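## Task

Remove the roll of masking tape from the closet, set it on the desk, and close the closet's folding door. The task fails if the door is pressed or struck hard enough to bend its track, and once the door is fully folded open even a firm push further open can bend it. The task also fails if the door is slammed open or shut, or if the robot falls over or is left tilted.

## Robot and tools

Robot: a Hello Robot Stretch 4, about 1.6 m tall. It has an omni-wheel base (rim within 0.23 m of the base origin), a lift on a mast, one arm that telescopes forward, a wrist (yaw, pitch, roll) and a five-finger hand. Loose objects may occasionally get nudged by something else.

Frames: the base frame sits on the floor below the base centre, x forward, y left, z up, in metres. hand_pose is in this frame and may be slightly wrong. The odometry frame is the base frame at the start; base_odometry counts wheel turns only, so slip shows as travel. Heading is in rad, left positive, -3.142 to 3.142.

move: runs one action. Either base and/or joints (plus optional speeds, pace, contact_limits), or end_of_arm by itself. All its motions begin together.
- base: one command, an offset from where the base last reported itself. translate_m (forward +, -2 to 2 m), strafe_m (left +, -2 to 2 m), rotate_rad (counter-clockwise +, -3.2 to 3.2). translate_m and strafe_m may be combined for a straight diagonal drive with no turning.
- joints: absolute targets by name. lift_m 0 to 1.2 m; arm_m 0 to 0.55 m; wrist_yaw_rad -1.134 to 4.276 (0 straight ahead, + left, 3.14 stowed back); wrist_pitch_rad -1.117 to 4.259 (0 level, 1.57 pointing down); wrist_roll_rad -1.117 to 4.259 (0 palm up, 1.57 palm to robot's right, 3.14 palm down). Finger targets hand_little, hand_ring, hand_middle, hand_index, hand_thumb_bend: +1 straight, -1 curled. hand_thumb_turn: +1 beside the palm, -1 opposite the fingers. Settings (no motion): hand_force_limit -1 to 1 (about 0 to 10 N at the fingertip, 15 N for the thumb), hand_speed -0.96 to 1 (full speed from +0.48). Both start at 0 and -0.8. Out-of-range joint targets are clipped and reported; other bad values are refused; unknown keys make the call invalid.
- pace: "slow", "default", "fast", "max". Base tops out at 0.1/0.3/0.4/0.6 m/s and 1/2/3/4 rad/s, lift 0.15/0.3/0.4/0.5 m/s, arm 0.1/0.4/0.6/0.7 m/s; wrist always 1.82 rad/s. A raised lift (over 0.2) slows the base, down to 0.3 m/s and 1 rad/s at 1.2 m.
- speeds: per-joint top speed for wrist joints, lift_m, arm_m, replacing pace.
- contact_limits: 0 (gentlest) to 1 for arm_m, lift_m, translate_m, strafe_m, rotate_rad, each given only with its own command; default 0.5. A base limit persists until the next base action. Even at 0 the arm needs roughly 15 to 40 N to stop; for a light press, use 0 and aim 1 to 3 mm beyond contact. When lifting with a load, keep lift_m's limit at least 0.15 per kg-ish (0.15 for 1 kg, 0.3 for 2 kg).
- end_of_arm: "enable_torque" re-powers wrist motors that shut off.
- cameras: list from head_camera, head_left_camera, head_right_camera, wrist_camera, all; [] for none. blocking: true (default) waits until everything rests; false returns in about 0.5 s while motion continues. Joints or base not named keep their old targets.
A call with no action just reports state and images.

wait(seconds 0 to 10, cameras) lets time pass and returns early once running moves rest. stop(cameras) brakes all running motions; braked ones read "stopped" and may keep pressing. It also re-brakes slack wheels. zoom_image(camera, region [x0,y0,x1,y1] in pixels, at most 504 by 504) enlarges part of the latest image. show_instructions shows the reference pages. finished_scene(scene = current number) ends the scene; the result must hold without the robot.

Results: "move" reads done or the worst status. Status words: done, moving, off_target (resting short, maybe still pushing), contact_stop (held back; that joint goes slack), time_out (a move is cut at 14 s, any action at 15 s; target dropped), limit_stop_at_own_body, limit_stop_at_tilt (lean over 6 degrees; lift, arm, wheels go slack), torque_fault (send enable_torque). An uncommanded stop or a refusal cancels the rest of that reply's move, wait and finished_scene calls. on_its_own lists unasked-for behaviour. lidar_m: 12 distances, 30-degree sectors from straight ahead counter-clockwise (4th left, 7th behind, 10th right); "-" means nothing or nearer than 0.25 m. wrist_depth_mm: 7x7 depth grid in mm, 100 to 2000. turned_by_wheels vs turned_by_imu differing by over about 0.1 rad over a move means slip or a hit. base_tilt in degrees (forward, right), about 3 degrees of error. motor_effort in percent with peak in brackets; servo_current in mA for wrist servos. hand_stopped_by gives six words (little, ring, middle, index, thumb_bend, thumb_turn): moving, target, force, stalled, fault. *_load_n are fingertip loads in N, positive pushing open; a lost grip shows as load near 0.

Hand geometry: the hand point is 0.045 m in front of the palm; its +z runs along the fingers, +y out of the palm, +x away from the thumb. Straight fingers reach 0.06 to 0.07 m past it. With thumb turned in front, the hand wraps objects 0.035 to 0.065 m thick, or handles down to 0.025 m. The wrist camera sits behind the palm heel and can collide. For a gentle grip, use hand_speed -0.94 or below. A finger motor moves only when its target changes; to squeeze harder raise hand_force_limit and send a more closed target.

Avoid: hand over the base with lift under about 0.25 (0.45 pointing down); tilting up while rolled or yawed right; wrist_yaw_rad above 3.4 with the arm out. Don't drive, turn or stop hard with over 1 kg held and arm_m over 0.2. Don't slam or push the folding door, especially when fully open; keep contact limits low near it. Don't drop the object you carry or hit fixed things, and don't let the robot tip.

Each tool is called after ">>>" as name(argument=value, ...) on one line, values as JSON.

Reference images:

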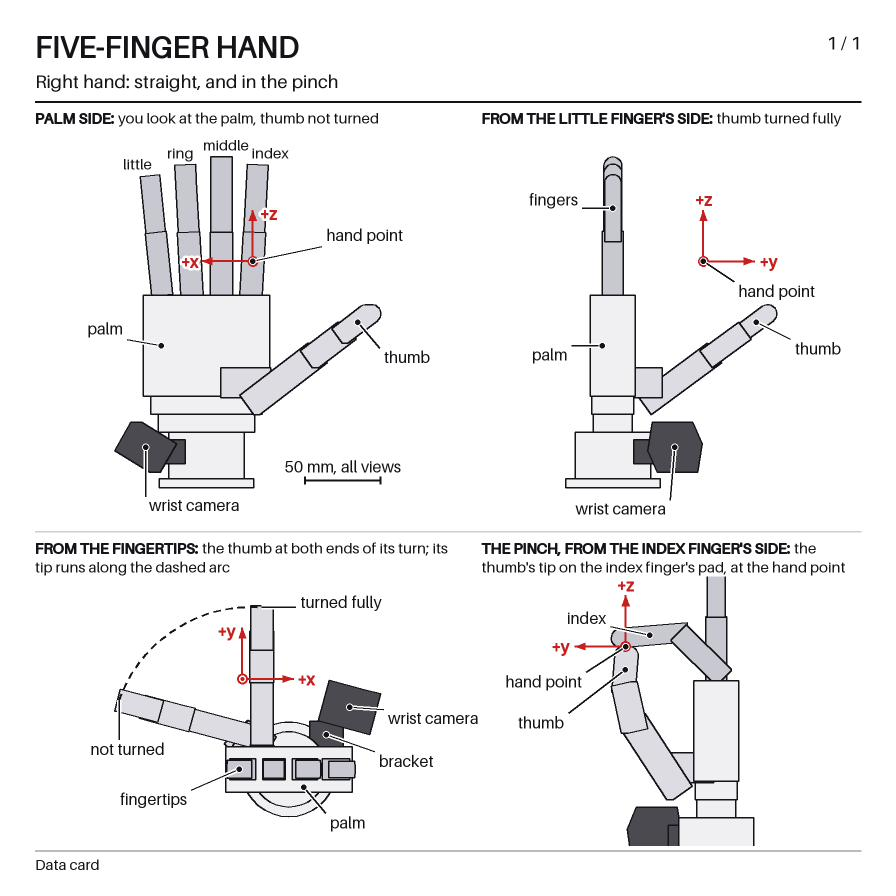

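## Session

>>> move(joints={"lift_m": 0.8, "arm_m": 0.0, "wrist_yaw_rad": 0, "wrist_roll_rad": 0, "wrist_pitch_rad": 0, "hand_thumb_turn": 1, "hand_thumb_bend": 1, "hand_index": 1, "hand_middle": 1, "hand_ring": 1, "hand_little": 1}, cameras=["all"])

Scene clock: 3.10 s.
move: done
base_odometry: x=+0.000 y=+0.000 heading=+0.000
turned_by_wheels: +0.000
turned_by_imu: +0.001
base_tilt: forward=-1.1 right=+0.4
lidar_m: 2.38 1.78 1.71 2.57 2.55 1.66 1.74 1.34 1.29 1.33 1.90 2.26
base_status: not commanded
joint_positions: lift_m=+0.800 arm_m=+0.001 wrist_yaw_rad=+0.003 wrist_pitch_rad=+0.004 wrist_roll_rad=+0.000 hand_little=+1.000 hand_ring=+1.000 hand_middle=+1.000 hand_index=+1.000 hand_thumb_turn=+1.000 hand_thumb_bend=+1.000 hand_force_limit=+0.000 hand_speed=-0.800
joint_status: all done
measured_speeds: all 0
hand_stopped_by: target,target,target,target,target,target
little_load_n: 0.0
ring_load_n: 0.0
middle_load_n: 0.0
index_load_n: 0.0
thumb_bend_load_n: 0.0
thumb_turn_load_n: 0.0
motor_effort: lift_m=+25(32) arm_m=+3(6) wheel_0=-1(1) wheel_1=-1(1) wheel_2=+1(1)
servo_current: wrist_yaw_rad=26(143) wrist_pitch_rad=46(104) wrist_roll_rad=59(85)
hand_pose: x=+0.3938 y=-0.1176 z=+1.0372 quat_wxyz=(+0.498, +0.500, +0.502, +0.500) (m; base frame)
wrist_depth_mm: - - - - - - - / - - - - - - - / - - - - - - - / - - - - - - - / - - - - - - - / - - - 167 - - - / - - - - - - -
pictures: head_camera, head_left_camera, head_right_camera, wrist_camera
Images, in order (width x height): head_camera 420x560, head_left_camera 420x672, head_right_camera 420x672, wrist_camera 616x392.

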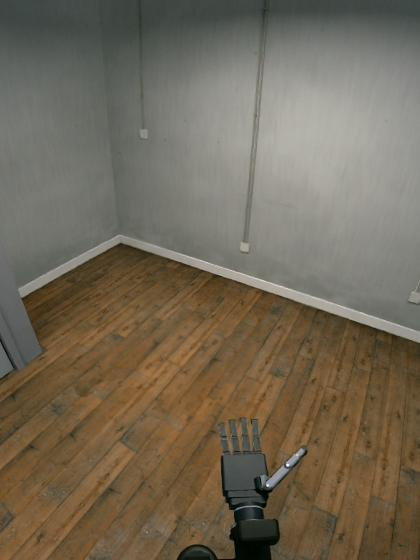

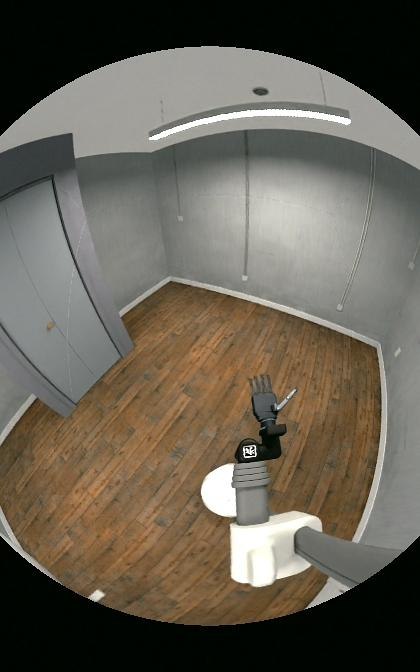

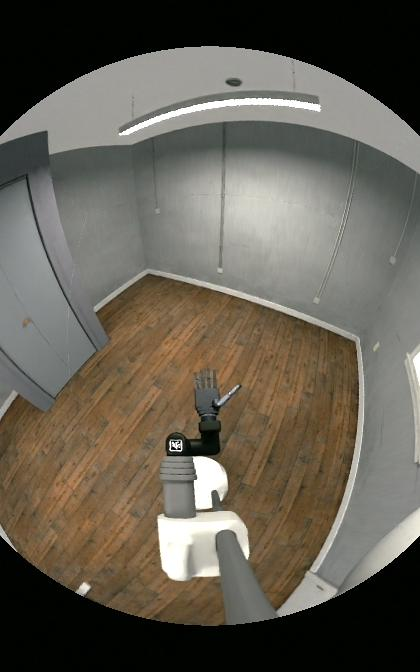

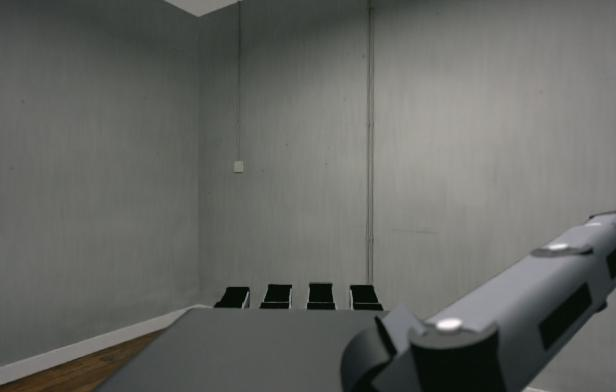

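>>> move(base={"rotate_rad": 1.15}, cameras=["all"])

Scene clock: 8.90 s.
move: done
base_odometry: x=+0.000 y=+0.000 heading=+1.150
turned_by_wheels: +1.150
turned_by_imu: +1.136
base_tilt: forward=-1.2 right=+0.4
lidar_m: 1.71 2.65 1.67 1.66 1.63 1.31 1.27 1.39 2.13 2.27 2.44 1.75
base_status: done
joint_positions: lift_m=+0.800 arm_m=+0.001 wrist_yaw_rad=+0.002 wrist_pitch_rad=+0.004 wrist_roll_rad=+0.000 hand_little=+1.000 hand_ring=+1.000 hand_middle=+1.000 hand_index=+1.000 hand_thumb_turn=+1.000 hand_thumb_bend=+1.000 hand_force_limit=+0.000 hand_speed=-0.800
joint_status: not commanded
measured_speeds: all 0
hand_stopped_by: target,target,target,target,target,target
little_load_n: 0.0
ring_load_n: 0.0
middle_load_n: 0.0
index_load_n: 0.0
thumb_bend_load_n: 0.0
thumb_turn_load_n: 0.0
motor_effort: lift_m=+25(25) arm_m=+4(4) wheel_0=-2(7) wheel_1=+1(8) wheel_2=-1(8)
servo_current: wrist_yaw_rad=39(46) wrist_pitch_rad=46(59) wrist_roll_rad=20(72)
hand_pose: x=+0.3938 y=-0.1177 z=+1.0372 quat_wxyz=(+0.498, +0.500, +0.502, +0.500) (m; base frame)
wrist_depth_mm: - - - - - 1397 - / - - - - - 1397 - / - - - - - 1430 - / - - - - - 1397 - / - - - - - 1397 - / - - 1576 166 - - - / - - - - - - -
pictures: head_camera, head_left_camera, head_right_camera, wrist_camera
Images, in order (width x height): head_camera 420x560, head_left_camera 420x672, head_right_camera 420x672, wrist_camera 616x392.

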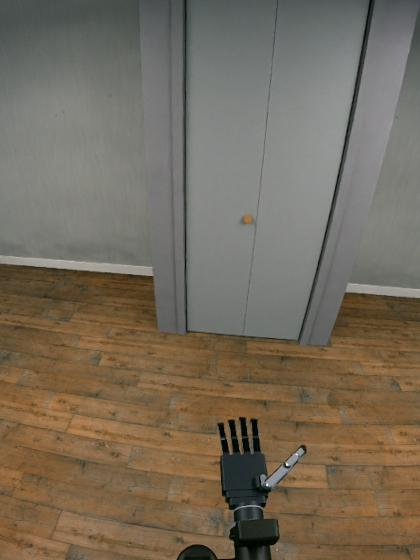

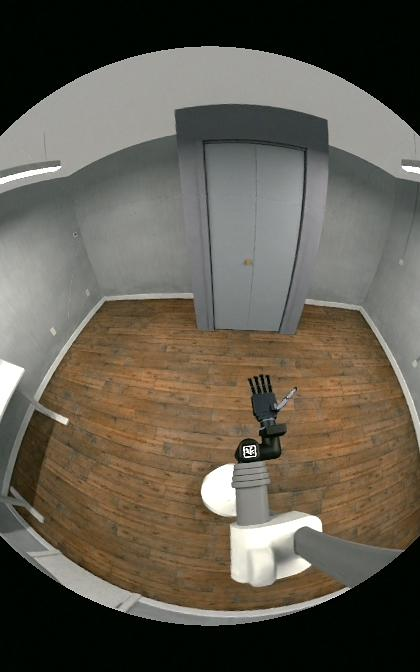

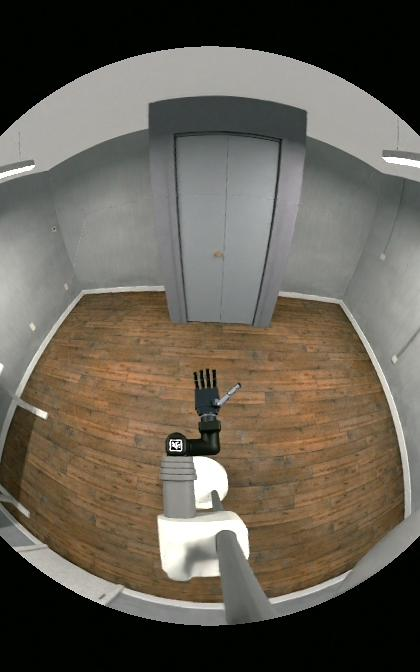

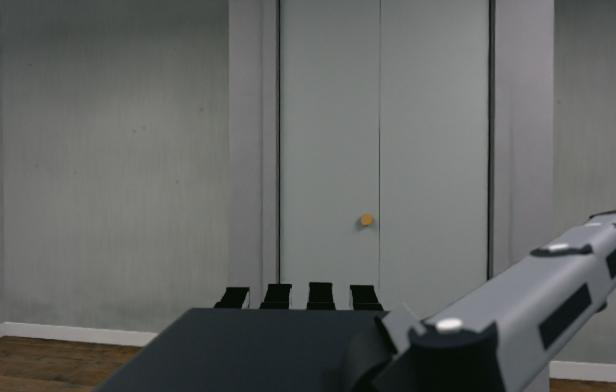

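>>> zoom_image(camera="wrist_camera", region=[220, 180, 560, 300])

>>> move(base={"rotate_rad": -0.16}, cameras=["wrist_camera", "head_camera"])

Scaled by 1.482.

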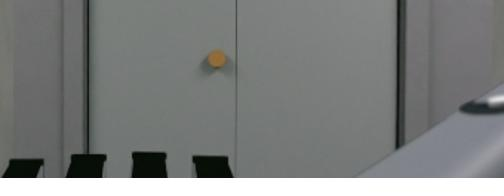

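Scene clock: 19.43 s.
move: done
base_odometry: x=+0.000 y=+0.000 heading=+0.990
turned_by_wheels: -0.160
turned_by_imu: -0.157
base_tilt: forward=-1.1 right=+0.3
lidar_m: 1.72 1.77 2.60 1.65 1.72 1.35 1.29 1.32 1.77 2.27 2.35 1.78
base_status: done
joint_positions: lift_m=+0.800 arm_m=+0.001 wrist_yaw_rad=+0.002 wrist_pitch_rad=+0.004 wrist_roll_rad=+0.000 hand_little=+1.000 hand_ring=+1.000 hand_middle=+1.000 hand_index=+1.000 hand_thumb_turn=+1.000 hand_thumb_bend=+1.000 hand_force_limit=+0.000 hand_speed=-0.800
joint_status: not commanded
measured_speeds: all 0
hand_stopped_by: target,target,target,target,target,target
little_load_n: 0.0
ring_load_n: 0.0
middle_load_n: 0.0
index_load_n: 0.0
thumb_bend_load_n: 0.0
thumb_turn_load_n: 0.0
motor_effort: lift_m=+25(25) arm_m=+3(4) wheel_0=+0(7) wheel_1=+1(7) wheel_2=-1(7)
servo_current: wrist_yaw_rad=33(52) wrist_pitch_rad=52(59) wrist_roll_rad=33(65)
hand_pose: x=+0.3937 y=-0.1177 z=+1.0372 quat_wxyz=(+0.498, +0.500, +0.502, +0.500) (m; base frame)
wrist_depth_mm: - - - - 1537 - - / - - - - 1499 - - / - - - - 1464 - - / - - - - 1464 - - / - - - - 1499 - - / - - 138 166 190 - - / - - - - - - -
pictures: head_camera, wrist_camera
Images, in order (width x height): head_camera 420x560, wrist_camera 616x392.

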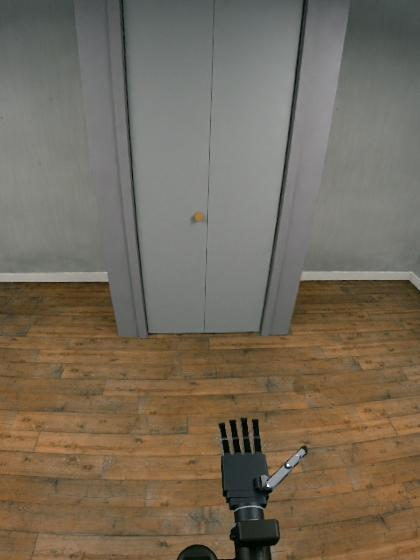

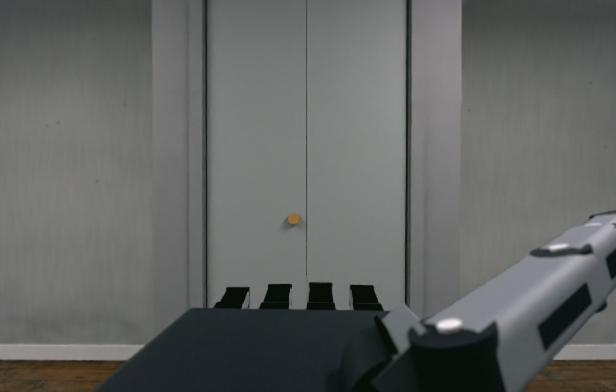

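>>> zoom_image(camera="wrist_camera", region=[180, 180, 440, 300])

>>> zoom_image(camera="wrist_camera", region=[0, 330, 180, 380])

>>> zoom_image(camera="wrist_camera", region=[550, 330, 616, 380])

Scaled by 1.938.

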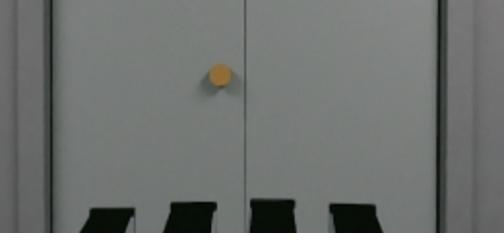

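Scaled by 2.800.

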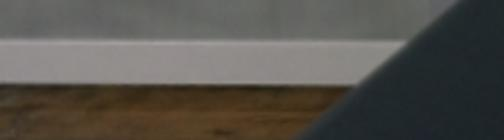

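Scaled by 7.636.

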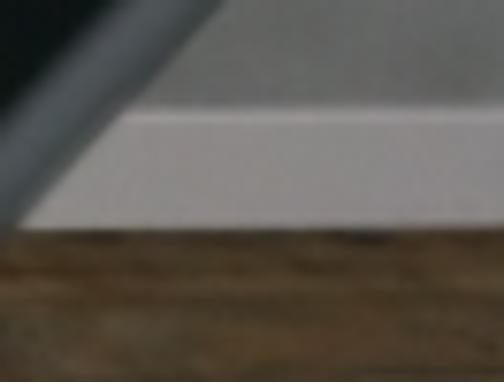

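>>> move(base={"translate_m": 1.0, "strafe_m": 0.124}, joints={"lift_m": 0.927, "wrist_pitch_rad": 1.4, "arm_m": 0.3, "hand_index": 0.2, "hand_middle": 0.2}, cameras=["wrist_camera", "head_camera"])

Scene clock: 49.57 s.
move: done
base_odometry: x=+0.445 y=+0.904 heading=+0.990
turned_by_wheels: +0.000
turned_by_imu: +0.004
base_tilt: forward=-1.1 right=+0.4
lidar_m: 0.72 0.73 2.01 2.36 1.72 2.20 2.29 2.35 2.50 2.37 1.07 0.77
base_status: done
joint_positions: lift_m=+0.927 arm_m=+0.300 wrist_yaw_rad=+0.002 wrist_pitch_rad=+1.398 wrist_roll_rad=+0.000 hand_little=+1.000 hand_ring=+1.000 hand_middle=+0.200 hand_index=+0.200 hand_thumb_turn=+1.000 hand_thumb_bend=+1.000 hand_force_limit=+0.000 hand_speed=-0.800
joint_status: all done
measured_speeds: all 0
hand_stopped_by: target,target,target,target,target,target
little_load_n: 0.0
ring_load_n: 0.0
middle_load_n: 0.0
index_load_n: 0.0
thumb_bend_load_n: 0.0
thumb_turn_load_n: 0.0
motor_effort: lift_m=+25(31) arm_m=+8(11) wheel_0=-1(7) wheel_1=+1(7) wheel_2=+0(10)
servo_current: wrist_yaw_rad=39(46) wrist_pitch_rad=46(91) wrist_roll_rad=13(65)
hand_pose: x=+0.5682 y=-0.1180 z=+0.8971 quat_wxyz=(+0.061, +0.704, +0.705, +0.061) (m; base frame)
wrist_depth_mm: 338 340 340 343 345 - - / 421 449 452 452 452 - - / 668 609 - - - - - / 1078 1078 1060 1060 1060 1042 1042 / 1042 1078 1042 1042 1008 1042 - / 1008 1025 1008 150 156 - - / 1008 1008 - - - - -
pictures: head_camera, wrist_camera
Images, in order (width x height): head_camera 420x560, wrist_camera 616x392.

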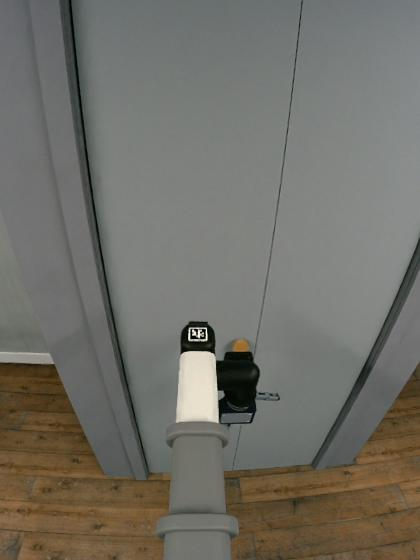

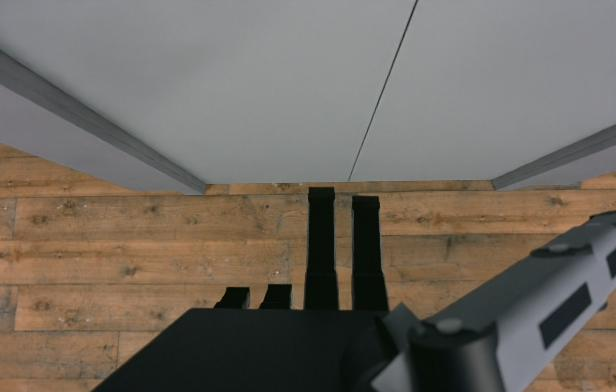

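>>> move(joints={"arm_m": 0.38}, cameras=["wrist_camera", "head_camera"])

Scene clock: 62.67 s.
move: done
base_odometry: x=+0.445 y=+0.904 heading=+0.990
turned_by_wheels: +0.000
turned_by_imu: +0.001
base_tilt: forward=-1.2 right=+0.4
lidar_m: 0.72 0.73 1.99 2.37 1.71 2.22 2.29 2.35 2.49 2.37 1.05 0.77
base_status: not commanded
joint_positions: lift_m=+0.927 arm_m=+0.380 wrist_yaw_rad=+0.002 wrist_pitch_rad=+1.398 wrist_roll_rad=+0.000 hand_little=+1.000 hand_ring=+1.000 hand_middle=+0.200 hand_index=+0.200 hand_thumb_turn=+1.000 hand_thumb_bend=+1.000 hand_force_limit=+0.000 hand_speed=-0.800
joint_status: all done
measured_speeds: all 0
hand_stopped_by: target,target,target,target,target,target
little_load_n: 0.0
ring_load_n: 0.0
middle_load_n: 0.0
index_load_n: 0.0
thumb_bend_load_n: -0.5
thumb_turn_load_n: 0.0
motor_effort: lift_m=+25(25) arm_m=+9(10) wheel_0=+0(1) wheel_1=+0(1) wheel_2=+0(0)
servo_current: wrist_yaw_rad=26(39) wrist_pitch_rad=52(52) wrist_roll_rad=52(65)
hand_pose: x=+0.6481 y=-0.1180 z=+0.8971 quat_wxyz=(+0.061, +0.704, +0.705, +0.061) (m; base frame)
wrist_depth_mm: 210 211 211 211 213 - - / 276 278 279 281 281 - - / 404 410 415 415 415 - - / 1060 661 580 580 190 - 854 / 1060 1060 1042 1025 1008 1042 - / 1025 1042 1008 150 155 - - / 1025 1008 - - - - -
pictures: head_camera, wrist_camera
Images, in order (width x height): head_camera 420x560, wrist_camera 616x392.

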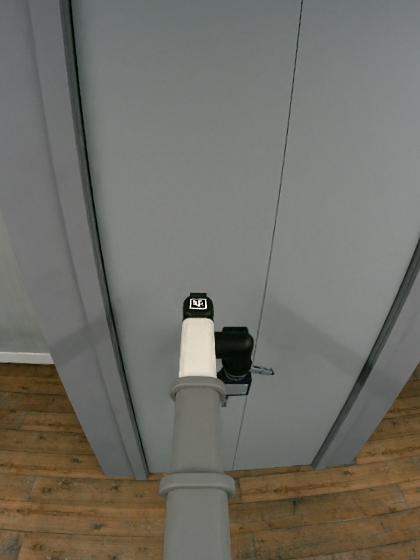

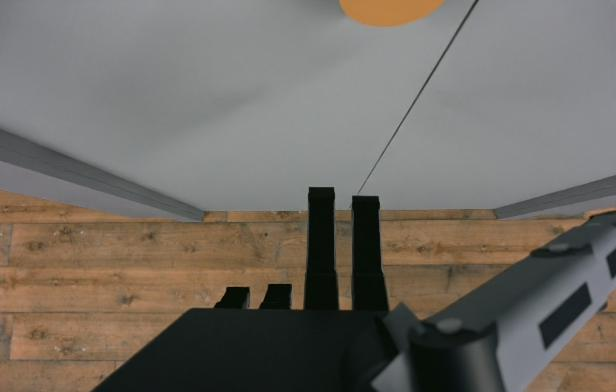

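>>> move(base={"translate_m": 0.084}, pace="slow", contact_limits={"translate_m": 0.2}, cameras=["wrist_camera"])

Scene clock: 73.53 s.
move: done
base_odometry: x=+0.491 y=+0.974 heading=+0.990
turned_by_wheels: +0.000
turned_by_imu: +0.002
base_tilt: forward=-1.1 right=+0.5
lidar_m: 0.64 0.65 1.89 2.36 1.76 2.22 2.37 2.46 2.48 2.37 0.94 0.68
base_status: done
joint_positions: lift_m=+0.927 arm_m=+0.380 wrist_yaw_rad=+0.002 wrist_pitch_rad=+1.398 wrist_roll_rad=+0.000 hand_little=+1.000 hand_ring=+1.000 hand_middle=+0.200 hand_index=+0.200 hand_thumb_turn=+1.000 hand_thumb_bend=+1.000 hand_force_limit=+0.000 hand_speed=-0.800
joint_status: not commanded
measured_speeds: all 0
hand_stopped_by: target,target,target,target,target,target
little_load_n: 0.0
ring_load_n: 0.0
middle_load_n: 0.0
index_load_n: 0.0
thumb_bend_load_n: 0.0
thumb_turn_load_n: 0.0
motor_effort: lift_m=+25(25) arm_m=+9(9) wheel_0=+1(6) wheel_1=+2(5) wheel_2=+0(6)
servo_current: wrist_yaw_rad=33(46) wrist_pitch_rad=52(59) wrist_roll_rad=20(59)
contact_limits: translate_m 0.2
hand_pose: x=+0.6481 y=-0.1180 z=+0.8971 quat_wxyz=(+0.061, +0.704, +0.705, +0.061) (m; base frame)
wrist_depth_mm: - - - - - - - / - - 113 - - 114 - / 144 145 160 146 123 134 - / 272 277 277 236 124 - - / 1042 1060 1042 1042 1008 1042 - / 1042 1025 1025 151 156 - - / 1025 1025 - - - - -
pictures: wrist_camera
Images, in order (width x height): wrist_camera 616x392.

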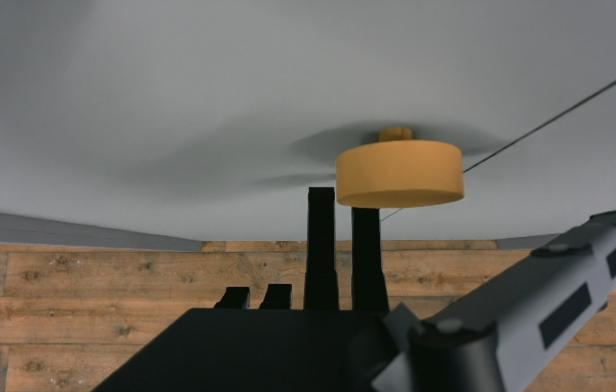

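>>> zoom_image(camera="wrist_camera", region=[300, 90, 500, 250])

Scaled by 2.520.

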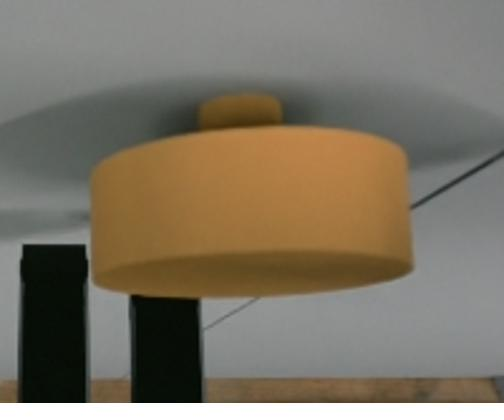

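>>> move(joints={"arm_m": 0.24})

>>> move(base={"strafe_m": -0.009}, joints={"lift_m": 0.924, "wrist_pitch_rad": 1.05, "hand_index": 0.6, "hand_middle": 0.6, "hand_thumb_turn": -1, "hand_thumb_bend": 0.4, "hand_speed": -0.3}, cameras=["wrist_camera", "head_camera"])

Scene clock: 130.97 s.
move: done
base_odometry: x=+0.491 y=+0.974 heading=+0.990
turned_by_wheels: +0.000
turned_by_imu: +0.001
base_tilt: forward=-1.1 right=+0.5
lidar_m: 0.64 0.64 1.91 2.38 1.78 2.20 2.38 2.45 2.48 2.36 0.92 0.68
base_status: not commanded
joint_positions: lift_m=+0.927 arm_m=+0.240 wrist_yaw_rad=+0.002 wrist_pitch_rad=+1.398 wrist_roll_rad=+0.000 hand_little=+1.000 hand_ring=+1.000 hand_middle=+0.200 hand_index=+0.200 hand_thumb_turn=+1.000 hand_thumb_bend=+1.000 hand_force_limit=+0.000 hand_speed=-0.800
joint_status: all done
measured_speeds: all 0
hand_stopped_by: target,target,target,target,target,target
little_load_n: 0.0
ring_load_n: 0.0
middle_load_n: 0.0
index_load_n: 0.0
thumb_bend_load_n: 0.0
thumb_turn_load_n: 0.0
motor_effort: lift_m=+25(25) arm_m=-9(13) wheel_0=+1(1) wheel_1=+2(2) wheel_2=+0(1)
servo_current: wrist_yaw_rad=33(52) wrist_pitch_rad=39(52) wrist_roll_rad=26(78)
contact_limits: translate_m 0.2
hand_pose: x=+0.5087 y=-0.1180 z=+0.8971 quat_wxyz=(+0.061, +0.704, +0.705, +0.061) (m; base frame)
wrist_depth_mm: 294 297 304 306 307 - - / 389 394 399 402 404 - - / 525 549 535 544 - - - / 1098 1078 1060 1060 1042 1042 1042 / 1060 1060 1042 1042 1025 1025 - / 1042 1025 1025 150 156 - - / 1025 1008 - - - - -
pictures: none

Scene clock: 132.93 s.
move: done
base_odometry: x=+0.499 y=+0.969 heading=+0.990
turned_by_wheels: +0.000
turned_by_imu: +0.001
base_tilt: forward=-1.1 right=+0.5
lidar_m: 0.64 0.64 1.90 2.37 1.76 2.22 2.36 2.46 2.49 2.34 0.95 0.67
base_status: done
joint_positions: lift_m=+0.924 arm_m=+0.240 wrist_yaw_rad=+0.002 wrist_pitch_rad=+1.057 wrist_roll_rad=+0.000 hand_little=+1.000 hand_ring=+1.000 hand_middle=+0.600 hand_index=+0.600 hand_thumb_turn=-1.000 hand_thumb_bend=+0.400 hand_force_limit=+0.000 hand_speed=-0.300
joint_status: all done
measured_speeds: all 0
hand_stopped_by: target,target,target,target,target,target
little_load_n: 0.0
ring_load_n: 0.0
middle_load_n: 0.0
index_load_n: 0.0
thumb_bend_load_n: 0.0
thumb_turn_load_n: 0.0
motor_effort: lift_m=+17(24) arm_m=-9(9) wheel_0=+0(9) wheel_1=+1(8) wheel_2=+0(2)
servo_current: wrist_yaw_rad=26(46) wrist_pitch_rad=65(111) wrist_roll_rad=46(72)
hand_pose: x=+0.5727 y=-0.1179 z=+0.9392 quat_wxyz=(+0.179, +0.683, +0.685, +0.180) (m; base frame)
wrist_depth_mm: 193 195 195 195 195 - - / 229 229 229 215 211 - - / 277 278 279 267 220 - - / 349 355 353 357 - - - / 452 488 488 455 - - - / 1042 683 125 155 - - 778 / 991 1008 - - - - 976
pictures: head_camera, wrist_camera
Images, in order (width x height): head_camera 420x560, wrist_camera 616x392.

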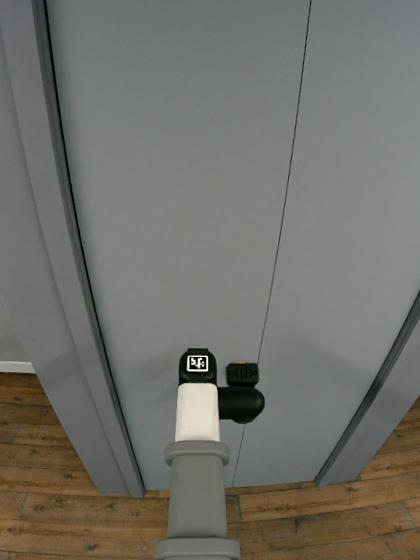

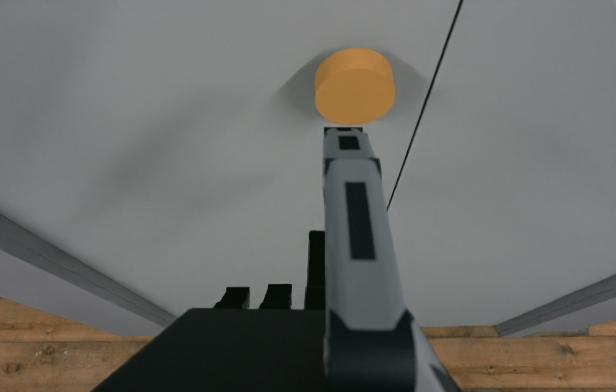

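>>> move(base={"strafe_m": -0.004}, joints={"arm_m": 0.295}, cameras=["wrist_camera"])

Scene clock: 144.30 s.
move: done
base_odometry: x=+0.502 y=+0.967 heading=+0.990
turned_by_wheels: +0.000
turned_by_imu: +0.001
base_tilt: forward=-1.1 right=+0.4
lidar_m: 0.64 0.66 1.90 2.39 1.78 2.21 2.38 2.45 2.48 2.35 0.95 0.67
base_status: done
joint_positions: lift_m=+0.924 arm_m=+0.295 wrist_yaw_rad=+0.002 wrist_pitch_rad=+1.056 wrist_roll_rad=+0.000 hand_little=+1.000 hand_ring=+1.000 hand_middle=+0.600 hand_index=+0.600 hand_thumb_turn=-1.000 hand_thumb_bend=+0.400 hand_force_limit=+0.000 hand_speed=-0.300
joint_status: all done
measured_speeds: all 0
hand_stopped_by: target,target,target,target,target,target
little_load_n: 0.0
ring_load_n: 0.0
middle_load_n: 0.0
index_load_n: 0.0
thumb_bend_load_n: -0.5
thumb_turn_load_n: 0.0
motor_effort: lift_m=+17(17) arm_m=+9(12) wheel_0=-1(7) wheel_1=+1(5) wheel_2=+0(1)
servo_current: wrist_yaw_rad=46(46) wrist_pitch_rad=59(65) wrist_roll_rad=33(65)
hand_pose: x=+0.6272 y=-0.1179 z=+0.9394 quat_wxyz=(+0.180, +0.683, +0.685, +0.180) (m; base frame)
wrist_depth_mm: 132 137 138 133 134 133 - / 156 157 156 163 158 157 - / 190 191 190 176 176 - - / 242 243 242 243 - - - / 330 334 334 310 - - - / 469 535 430 155 - - - / 960 976 - - - - 946
pictures: wrist_camera
Images, in order (width x height): wrist_camera 616x392.

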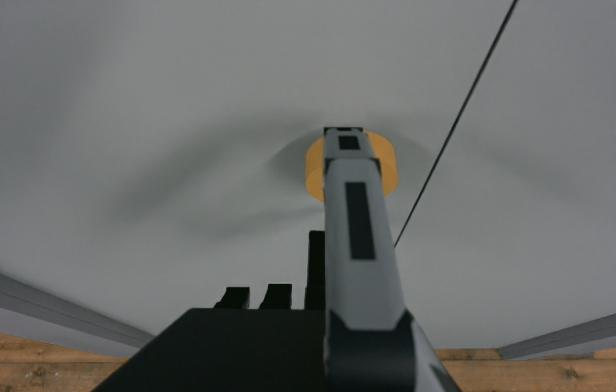

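>>> move(joints={"arm_m": 0.311}, speeds={"arm_m": 0.03}, contact_limits={"arm_m": 0}, cameras=["wrist_camera"])

>>> zoom_image(camera="wrist_camera", region=[260, 100, 460, 260])

Scene clock: 149.17 s.
move: done
base_odometry: x=+0.502 y=+0.967 heading=+0.990
turned_by_wheels: +0.000
turned_by_imu: +0.001
base_tilt: forward=-1.1 right=+0.4
lidar_m: 0.64 0.66 1.88 2.39 1.78 2.23 2.37 2.47 2.46 2.34 0.93 0.68
base_status: not commanded
joint_positions: lift_m=+0.924 arm_m=+0.311 wrist_yaw_rad=+0.002 wrist_pitch_rad=+1.056 wrist_roll_rad=+0.000 hand_little=+1.000 hand_ring=+1.000 hand_middle=+0.600 hand_index=+0.600 hand_thumb_turn=-1.000 hand_thumb_bend=+0.400 hand_force_limit=+0.000 hand_speed=-0.300
joint_status: all done
measured_speeds: all 0
hand_stopped_by: target,target,target,target,target,target
little_load_n: 0.0
ring_load_n: 0.0
middle_load_n: 0.0
index_load_n: 0.5
thumb_bend_load_n: 0.0
thumb_turn_load_n: 0.0
motor_effort: lift_m=+17(17) arm_m=+9(11) wheel_0=+0(1) wheel_1=+1(1) wheel_2=+0(0)
servo_current: wrist_yaw_rad=39(46) wrist_pitch_rad=52(59) wrist_roll_rad=39(72)
contact_limits: arm_m 0
hand_pose: x=+0.6432 y=-0.1179 z=+0.9394 quat_wxyz=(+0.180, +0.683, +0.685, +0.180) (m; base frame)
wrist_depth_mm: 115 115 118 115 115 119 - / 135 135 135 135 136 135 - / 164 164 164 158 158 158 - / 208 209 210 198 - - - / 286 286 287 268 - - - / 413 462 373 155 - - - / 976 960 - - - - 931
pictures: wrist_camera
Images, in order (width x height): wrist_camera 616x392.

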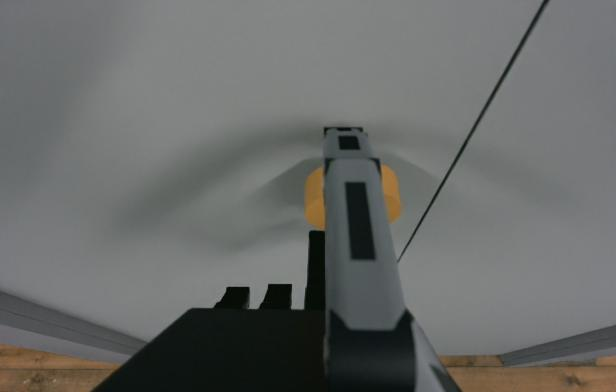

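Scaled by 2.520.

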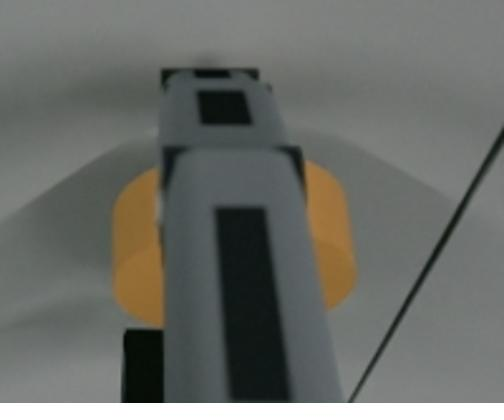

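>>> move(joints={"lift_m": 0.917}, speeds={"lift_m": 0.03}, contact_limits={"lift_m": 0}, cameras=["wrist_camera"])

>>> zoom_image(camera="wrist_camera", region=[260, 100, 460, 260])

Scene clock: 155.47 s.
move: done
base_odometry: x=+0.502 y=+0.967 heading=+0.990
turned_by_wheels: +0.000
turned_by_imu: +0.001
base_tilt: forward=-1.1 right=+0.4
lidar_m: 0.64 0.66 1.90 2.38 1.76 2.23 2.37 2.46 2.45 2.34 0.94 0.67
base_status: not commanded
joint_positions: lift_m=+0.917 arm_m=+0.311 wrist_yaw_rad=+0.002 wrist_pitch_rad=+1.056 wrist_roll_rad=+0.000 hand_little=+1.000 hand_ring=+1.000 hand_middle=+0.600 hand_index=+0.600 hand_thumb_turn=-1.000 hand_thumb_bend=+0.400 hand_force_limit=+0.000 hand_speed=-0.300
joint_status: all done
measured_speeds: all 0
hand_stopped_by: target,target,target,target,target,target
little_load_n: 0.0
ring_load_n: 0.0
middle_load_n: 0.0
index_load_n: 0.0
thumb_bend_load_n: 0.0
thumb_turn_load_n: 0.0
motor_effort: lift_m=+17(22) arm_m=+9(9) wheel_0=-1(1) wheel_1=+1(1) wheel_2=+0(0)
servo_current: wrist_yaw_rad=26(46) wrist_pitch_rad=59(59) wrist_roll_rad=39(52)
contact_limits: arm_m 0; lift_m 0
hand_pose: x=+0.6432 y=-0.1179 z=+0.9324 quat_wxyz=(+0.180, +0.683, +0.685, +0.180) (m; base frame)
wrist_depth_mm: 115 115 119 115 115 119 - / 135 135 135 136 136 135 - / 164 164 164 158 158 158 - / 209 208 211 198 - - - / 289 287 287 268 - - - / 410 459 373 156 - - - / 976 960 - - - - 931
pictures: wrist_camera
Images, in order (width x height): wrist_camera 616x392.

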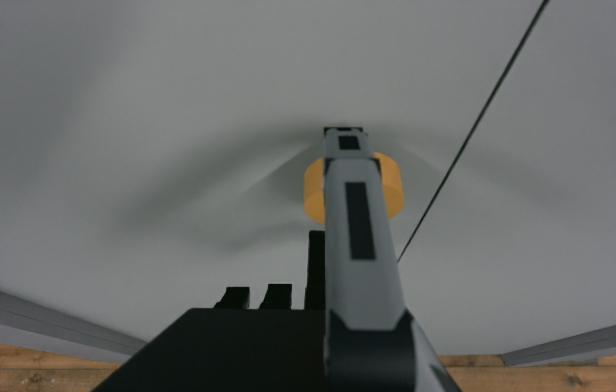

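Scaled by 2.520.

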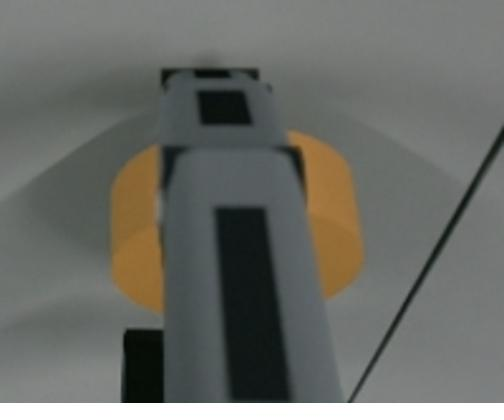

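>>> move(joints={"hand_speed": -0.88, "hand_force_limit": -0.7, "hand_thumb_bend": 0.2, "hand_index": 0.05, "hand_middle": 0.05}, cameras=["wrist_camera"])

>>> zoom_image(camera="wrist_camera", region=[260, 100, 460, 260])

Scene clock: 162.30 s.
move: off_target
base_odometry: x=+0.502 y=+0.967 heading=+0.990
turned_by_wheels: +0.000
turned_by_imu: +0.001
base_tilt: forward=-1.1 right=+0.4
lidar_m: 0.64 0.66 1.89 2.38 1.78 2.21 2.37 2.46 2.46 2.33 0.93 0.67
base_status: not commanded
joint_positions: lift_m=+0.917 arm_m=+0.311 wrist_yaw_rad=+0.002 wrist_pitch_rad=+1.054 wrist_roll_rad=+0.000 hand_little=+1.000 hand_ring=+1.000 hand_middle=+0.278 hand_index=+0.300 hand_thumb_turn=-1.000 hand_thumb_bend=+0.311 hand_force_limit=-0.700 hand_speed=-0.880
joint_status: hand_middle off_target (ended at +0.278, target +0.050); hand_index off_target (ended at +0.300, target +0.050); hand_thumb_bend off_target (ended at +0.311, target +0.200); the others done
measured_speeds: all 0
hand_stopped_by: target,target,force,force,force,target
little_load_n: 0.0
ring_load_n: 0.0
middle_load_n: 1.5
index_load_n: 1.0
thumb_bend_load_n: 3.5
thumb_turn_load_n: -0.5
motor_effort: lift_m=+17(17) arm_m=+9(9) wheel_0=-1(1) wheel_1=+1(1) wheel_2=+0(0)
servo_current: wrist_yaw_rad=46(52) wrist_pitch_rad=52(59) wrist_roll_rad=46(78)
contact_limits: arm_m 0; lift_m 0
hand_pose: x=+0.6436 y=-0.1179 z=+0.9328 quat_wxyz=(+0.181, +0.683, +0.684, +0.181) (m; base frame)
wrist_depth_mm: 113 113 113 113 114 114 - / 133 133 138 134 134 134 - / 161 161 162 156 156 156 - / 204 205 205 195 - - - / 279 279 281 263 - - - / 424 442 359 157 - - - / 960 931 - - - - 931
pictures: wrist_camera
Images, in order (width x height): wrist_camera 616x392.

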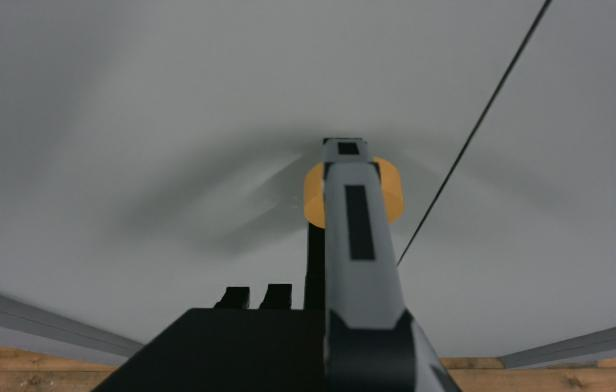

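Scaled by 2.520.

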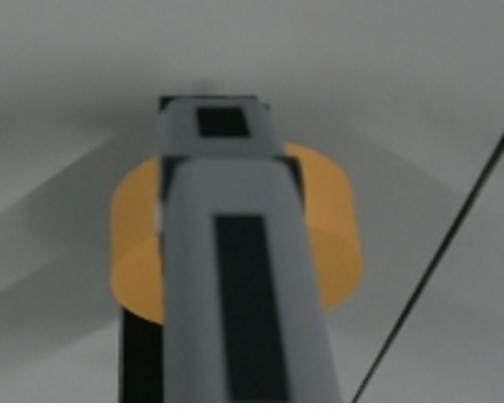

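>>> move(joints={"hand_speed": -0.9, "hand_force_limit": 0.1, "hand_thumb_bend": 0.05, "hand_index": -0.1, "hand_middle": -0.1}, cameras=["wrist_camera"])

>>> zoom_image(camera="wrist_camera", region=[260, 100, 460, 260])

Scene clock: 170.40 s.
move: off_target
base_odometry: x=+0.502 y=+0.967 heading=+0.990
turned_by_wheels: +0.000
turned_by_imu: +0.001
base_tilt: forward=-1.1 right=+0.4
lidar_m: 0.63 0.65 1.88 2.38 1.76 2.21 2.38 2.46 2.45 2.35 0.93 0.67
base_status: not commanded
joint_positions: lift_m=+0.917 arm_m=+0.311 wrist_yaw_rad=+0.002 wrist_pitch_rad=+1.054 wrist_roll_rad=+0.000 hand_little=+1.000 hand_ring=+1.000 hand_middle=+0.252 hand_index=+0.275 hand_thumb_turn=-1.000 hand_thumb_bend=+0.303 hand_force_limit=+0.100 hand_speed=-0.900
joint_status: hand_middle off_target (ended at +0.252, target -0.100); hand_index off_target (ended at +0.275, target -0.100); hand_thumb_bend off_target (ended at +0.303, target +0.050); the others done
measured_speeds: all 0
hand_stopped_by: target,target,force,force,force,target
little_load_n: 0.0
ring_load_n: 0.0
middle_load_n: 6.0
index_load_n: 6.0
thumb_bend_load_n: 10.0
thumb_turn_load_n: -0.5
motor_effort: lift_m=+17(17) arm_m=+9(9) wheel_0=-1(1) wheel_1=+1(1) wheel_2=+0(0)
servo_current: wrist_yaw_rad=33(46) wrist_pitch_rad=46(52) wrist_roll_rad=33(72)
contact_limits: arm_m 0; lift_m 0
hand_pose: x=+0.6436 y=-0.1179 z=+0.9328 quat_wxyz=(+0.181, +0.683, +0.684, +0.181) (m; base frame)
wrist_depth_mm: 113 113 113 114 114 114 - / 133 133 138 134 134 134 - / 161 162 162 156 156 156 - / 204 205 206 196 - - - / 281 283 282 263 - - - / 424 445 362 156 - - - / 991 960 - - - - 931
pictures: wrist_camera
Images, in order (width x height): wrist_camera 616x392.

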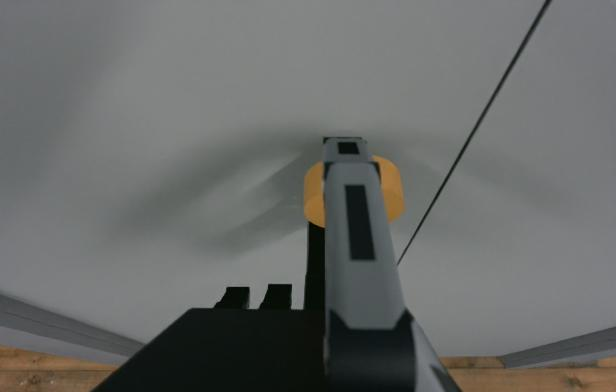

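Scaled by 2.520.

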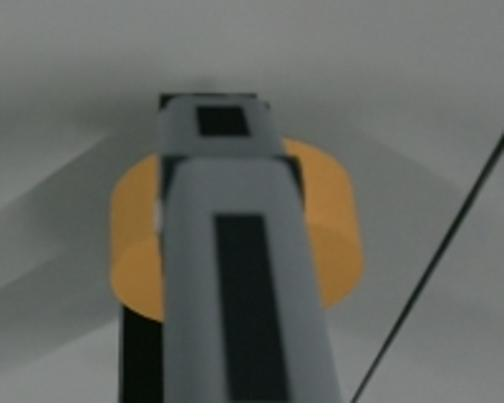

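>>> move(joints={"arm_m": 0.29}, speeds={"arm_m": 0.03}, cameras=["wrist_camera", "head_camera"])

Scene clock: 178.70 s.
move: done
base_odometry: x=+0.502 y=+0.967 heading=+0.990
turned_by_wheels: +0.000
turned_by_imu: +0.001
base_tilt: forward=-1.0 right=+0.4
lidar_m: 0.62 0.64 1.89 2.39 1.80 2.23 2.36 2.46 2.48 2.34 0.93 0.66
base_status: not commanded
joint_positions: lift_m=+0.917 arm_m=+0.290 wrist_yaw_rad=+0.002 wrist_pitch_rad=+1.053 wrist_roll_rad=+0.000 hand_little=+1.000 hand_ring=+1.000 hand_middle=+0.252 hand_index=+0.275 hand_thumb_turn=-1.000 hand_thumb_bend=+0.303 hand_force_limit=+0.100 hand_speed=-0.900
joint_status: all done
measured_speeds: all 0
hand_stopped_by: target,target,force,force,force,target
little_load_n: 0.0
ring_load_n: 0.0
middle_load_n: 4.5
index_load_n: 6.0
thumb_bend_load_n: 10.0
thumb_turn_load_n: 1.5
motor_effort: lift_m=+19(19) arm_m=-7(13) wheel_0=+0(2) wheel_1=+1(1) wheel_2=+1(2)
servo_current: wrist_yaw_rad=46(52) wrist_pitch_rad=52(59) wrist_roll_rad=26(52)
contact_limits: lift_m 0
hand_pose: x=+0.6234 y=-0.1179 z=+0.9329 quat_wxyz=(+0.181, +0.683, +0.684, +0.181) (m; base frame)
wrist_depth_mm: 121 120 119 116 116 113 - / 145 142 139 137 134 131 - / 178 172 170 160 155 152 - / 233 225 219 202 - - - / 336 317 303 273 - - - / 496 521 382 157 - - - / 991 960 - - - - 931
pictures: head_camera, wrist_camera
Images, in order (width x height): head_camera 420x560, wrist_camera 616x392.

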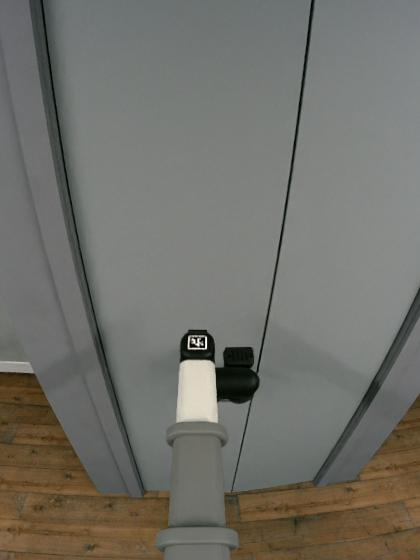

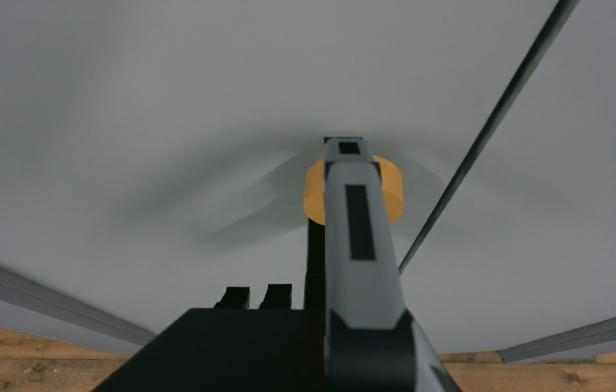

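>>> move(joints={"arm_m": 0.25}, speeds={"arm_m": 0.05}, cameras=["wrist_camera", "head_camera", "head_left_camera", "head_right_camera"])

Scene clock: 188.47 s.
move: done
base_odometry: x=+0.502 y=+0.967 heading=+0.990
turned_by_wheels: +0.000
turned_by_imu: +0.001
base_tilt: forward=-1.0 right=+0.4
lidar_m: 0.59 0.66 1.89 2.37 1.78 2.22 2.37 2.45 2.48 2.35 0.93 0.61
base_status: not commanded
joint_positions: lift_m=+0.917 arm_m=+0.250 wrist_yaw_rad=+0.002 wrist_pitch_rad=+1.053 wrist_roll_rad=+0.000 hand_little=+1.000 hand_ring=+1.000 hand_middle=+0.252 hand_index=+0.275 hand_thumb_turn=-1.000 hand_thumb_bend=+0.303 hand_force_limit=+0.100 hand_speed=-0.900
joint_status: all done
measured_speeds: all 0
hand_stopped_by: target,target,force,force,force,target
little_load_n: 0.0
ring_load_n: 0.0
middle_load_n: 6.5
index_load_n: 5.0
thumb_bend_load_n: 9.5
thumb_turn_load_n: 1.0
motor_effort: lift_m=+18(19) arm_m=-7(12) wheel_0=+1(2) wheel_1=+1(1) wheel_2=+2(2)
servo_current: wrist_yaw_rad=39(46) wrist_pitch_rad=59(59) wrist_roll_rad=52(65)
contact_limits: lift_m 0
hand_pose: x=+0.5834 y=-0.1179 z=+0.9329 quat_wxyz=(+0.181, +0.683, +0.684, +0.181) (m; base frame)
wrist_depth_mm: 137 134 124 119 112 106 - / 170 156 147 141 129 126 - / 214 199 185 167 153 144 - / 306 270 241 207 - - - / 436 399 340 286 - - - / 778 647 424 157 - - - / 976 991 - - - - 976
pictures: head_camera, head_left_camera, head_right_camera, wrist_camera
Images, in order (width x height): head_camera 420x560, head_left_camera 420x672, head_right_camera 420x672, wrist_camera 616x392.

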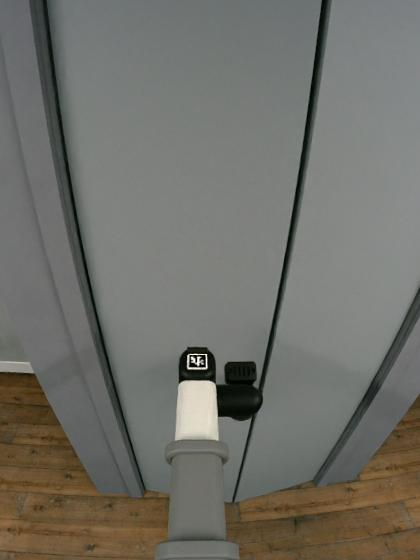

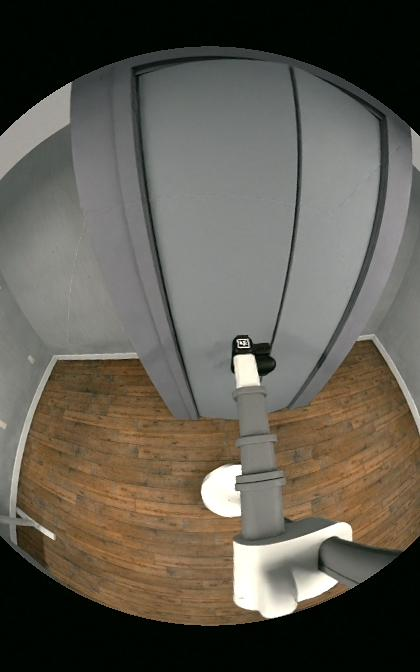

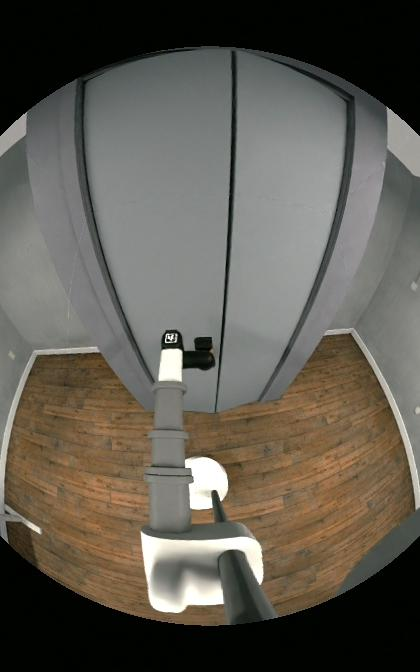

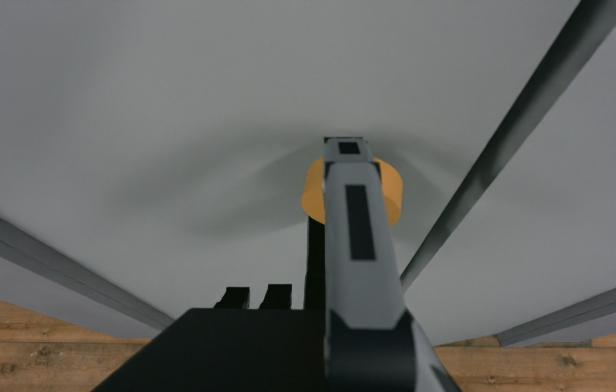

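>>> zoom_image(camera="head_camera", region=[20, 0, 180, 200])

>>> zoom_image(camera="head_left_camera", region=[100, 40, 420, 300])

Scaled by 2.520 from the camera's 420x560 image, which has a finer 1200x1600 frame.

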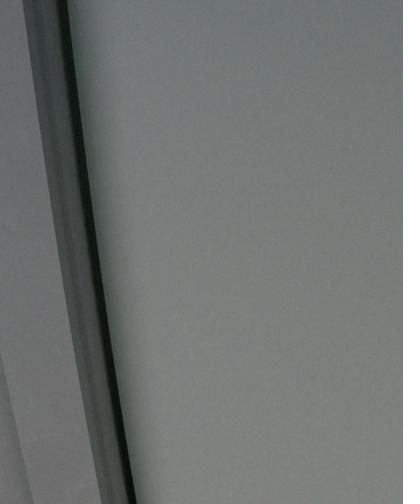

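Scaled by 1.575 from the camera's 420x672 image, which has a finer 600x960 frame.

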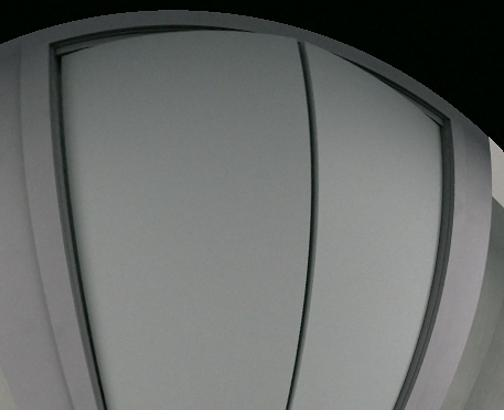

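>>> zoom_image(camera="head_right_camera", region=[60, 280, 300, 430])

>>> zoom_image(camera="head_camera", region=[310, 280, 420, 500])

>>> zoom_image(camera="head_camera", region=[80, 330, 190, 510])

Scaled by 2.100 from the camera's 420x672 image, which has a finer 600x960 frame.

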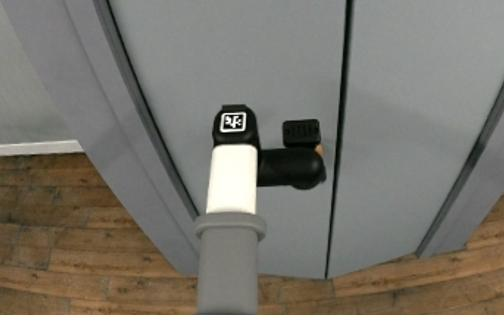

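Scaled by 2.291 from the camera's 420x560 image, which has a finer 1200x1600 frame.

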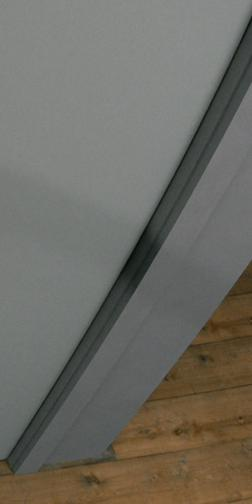

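Scaled by 2.800 from the camera's 420x560 image, which has a finer 1200x1600 frame.

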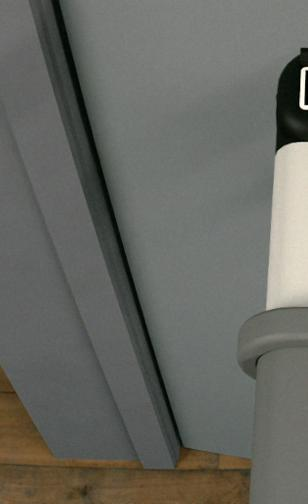

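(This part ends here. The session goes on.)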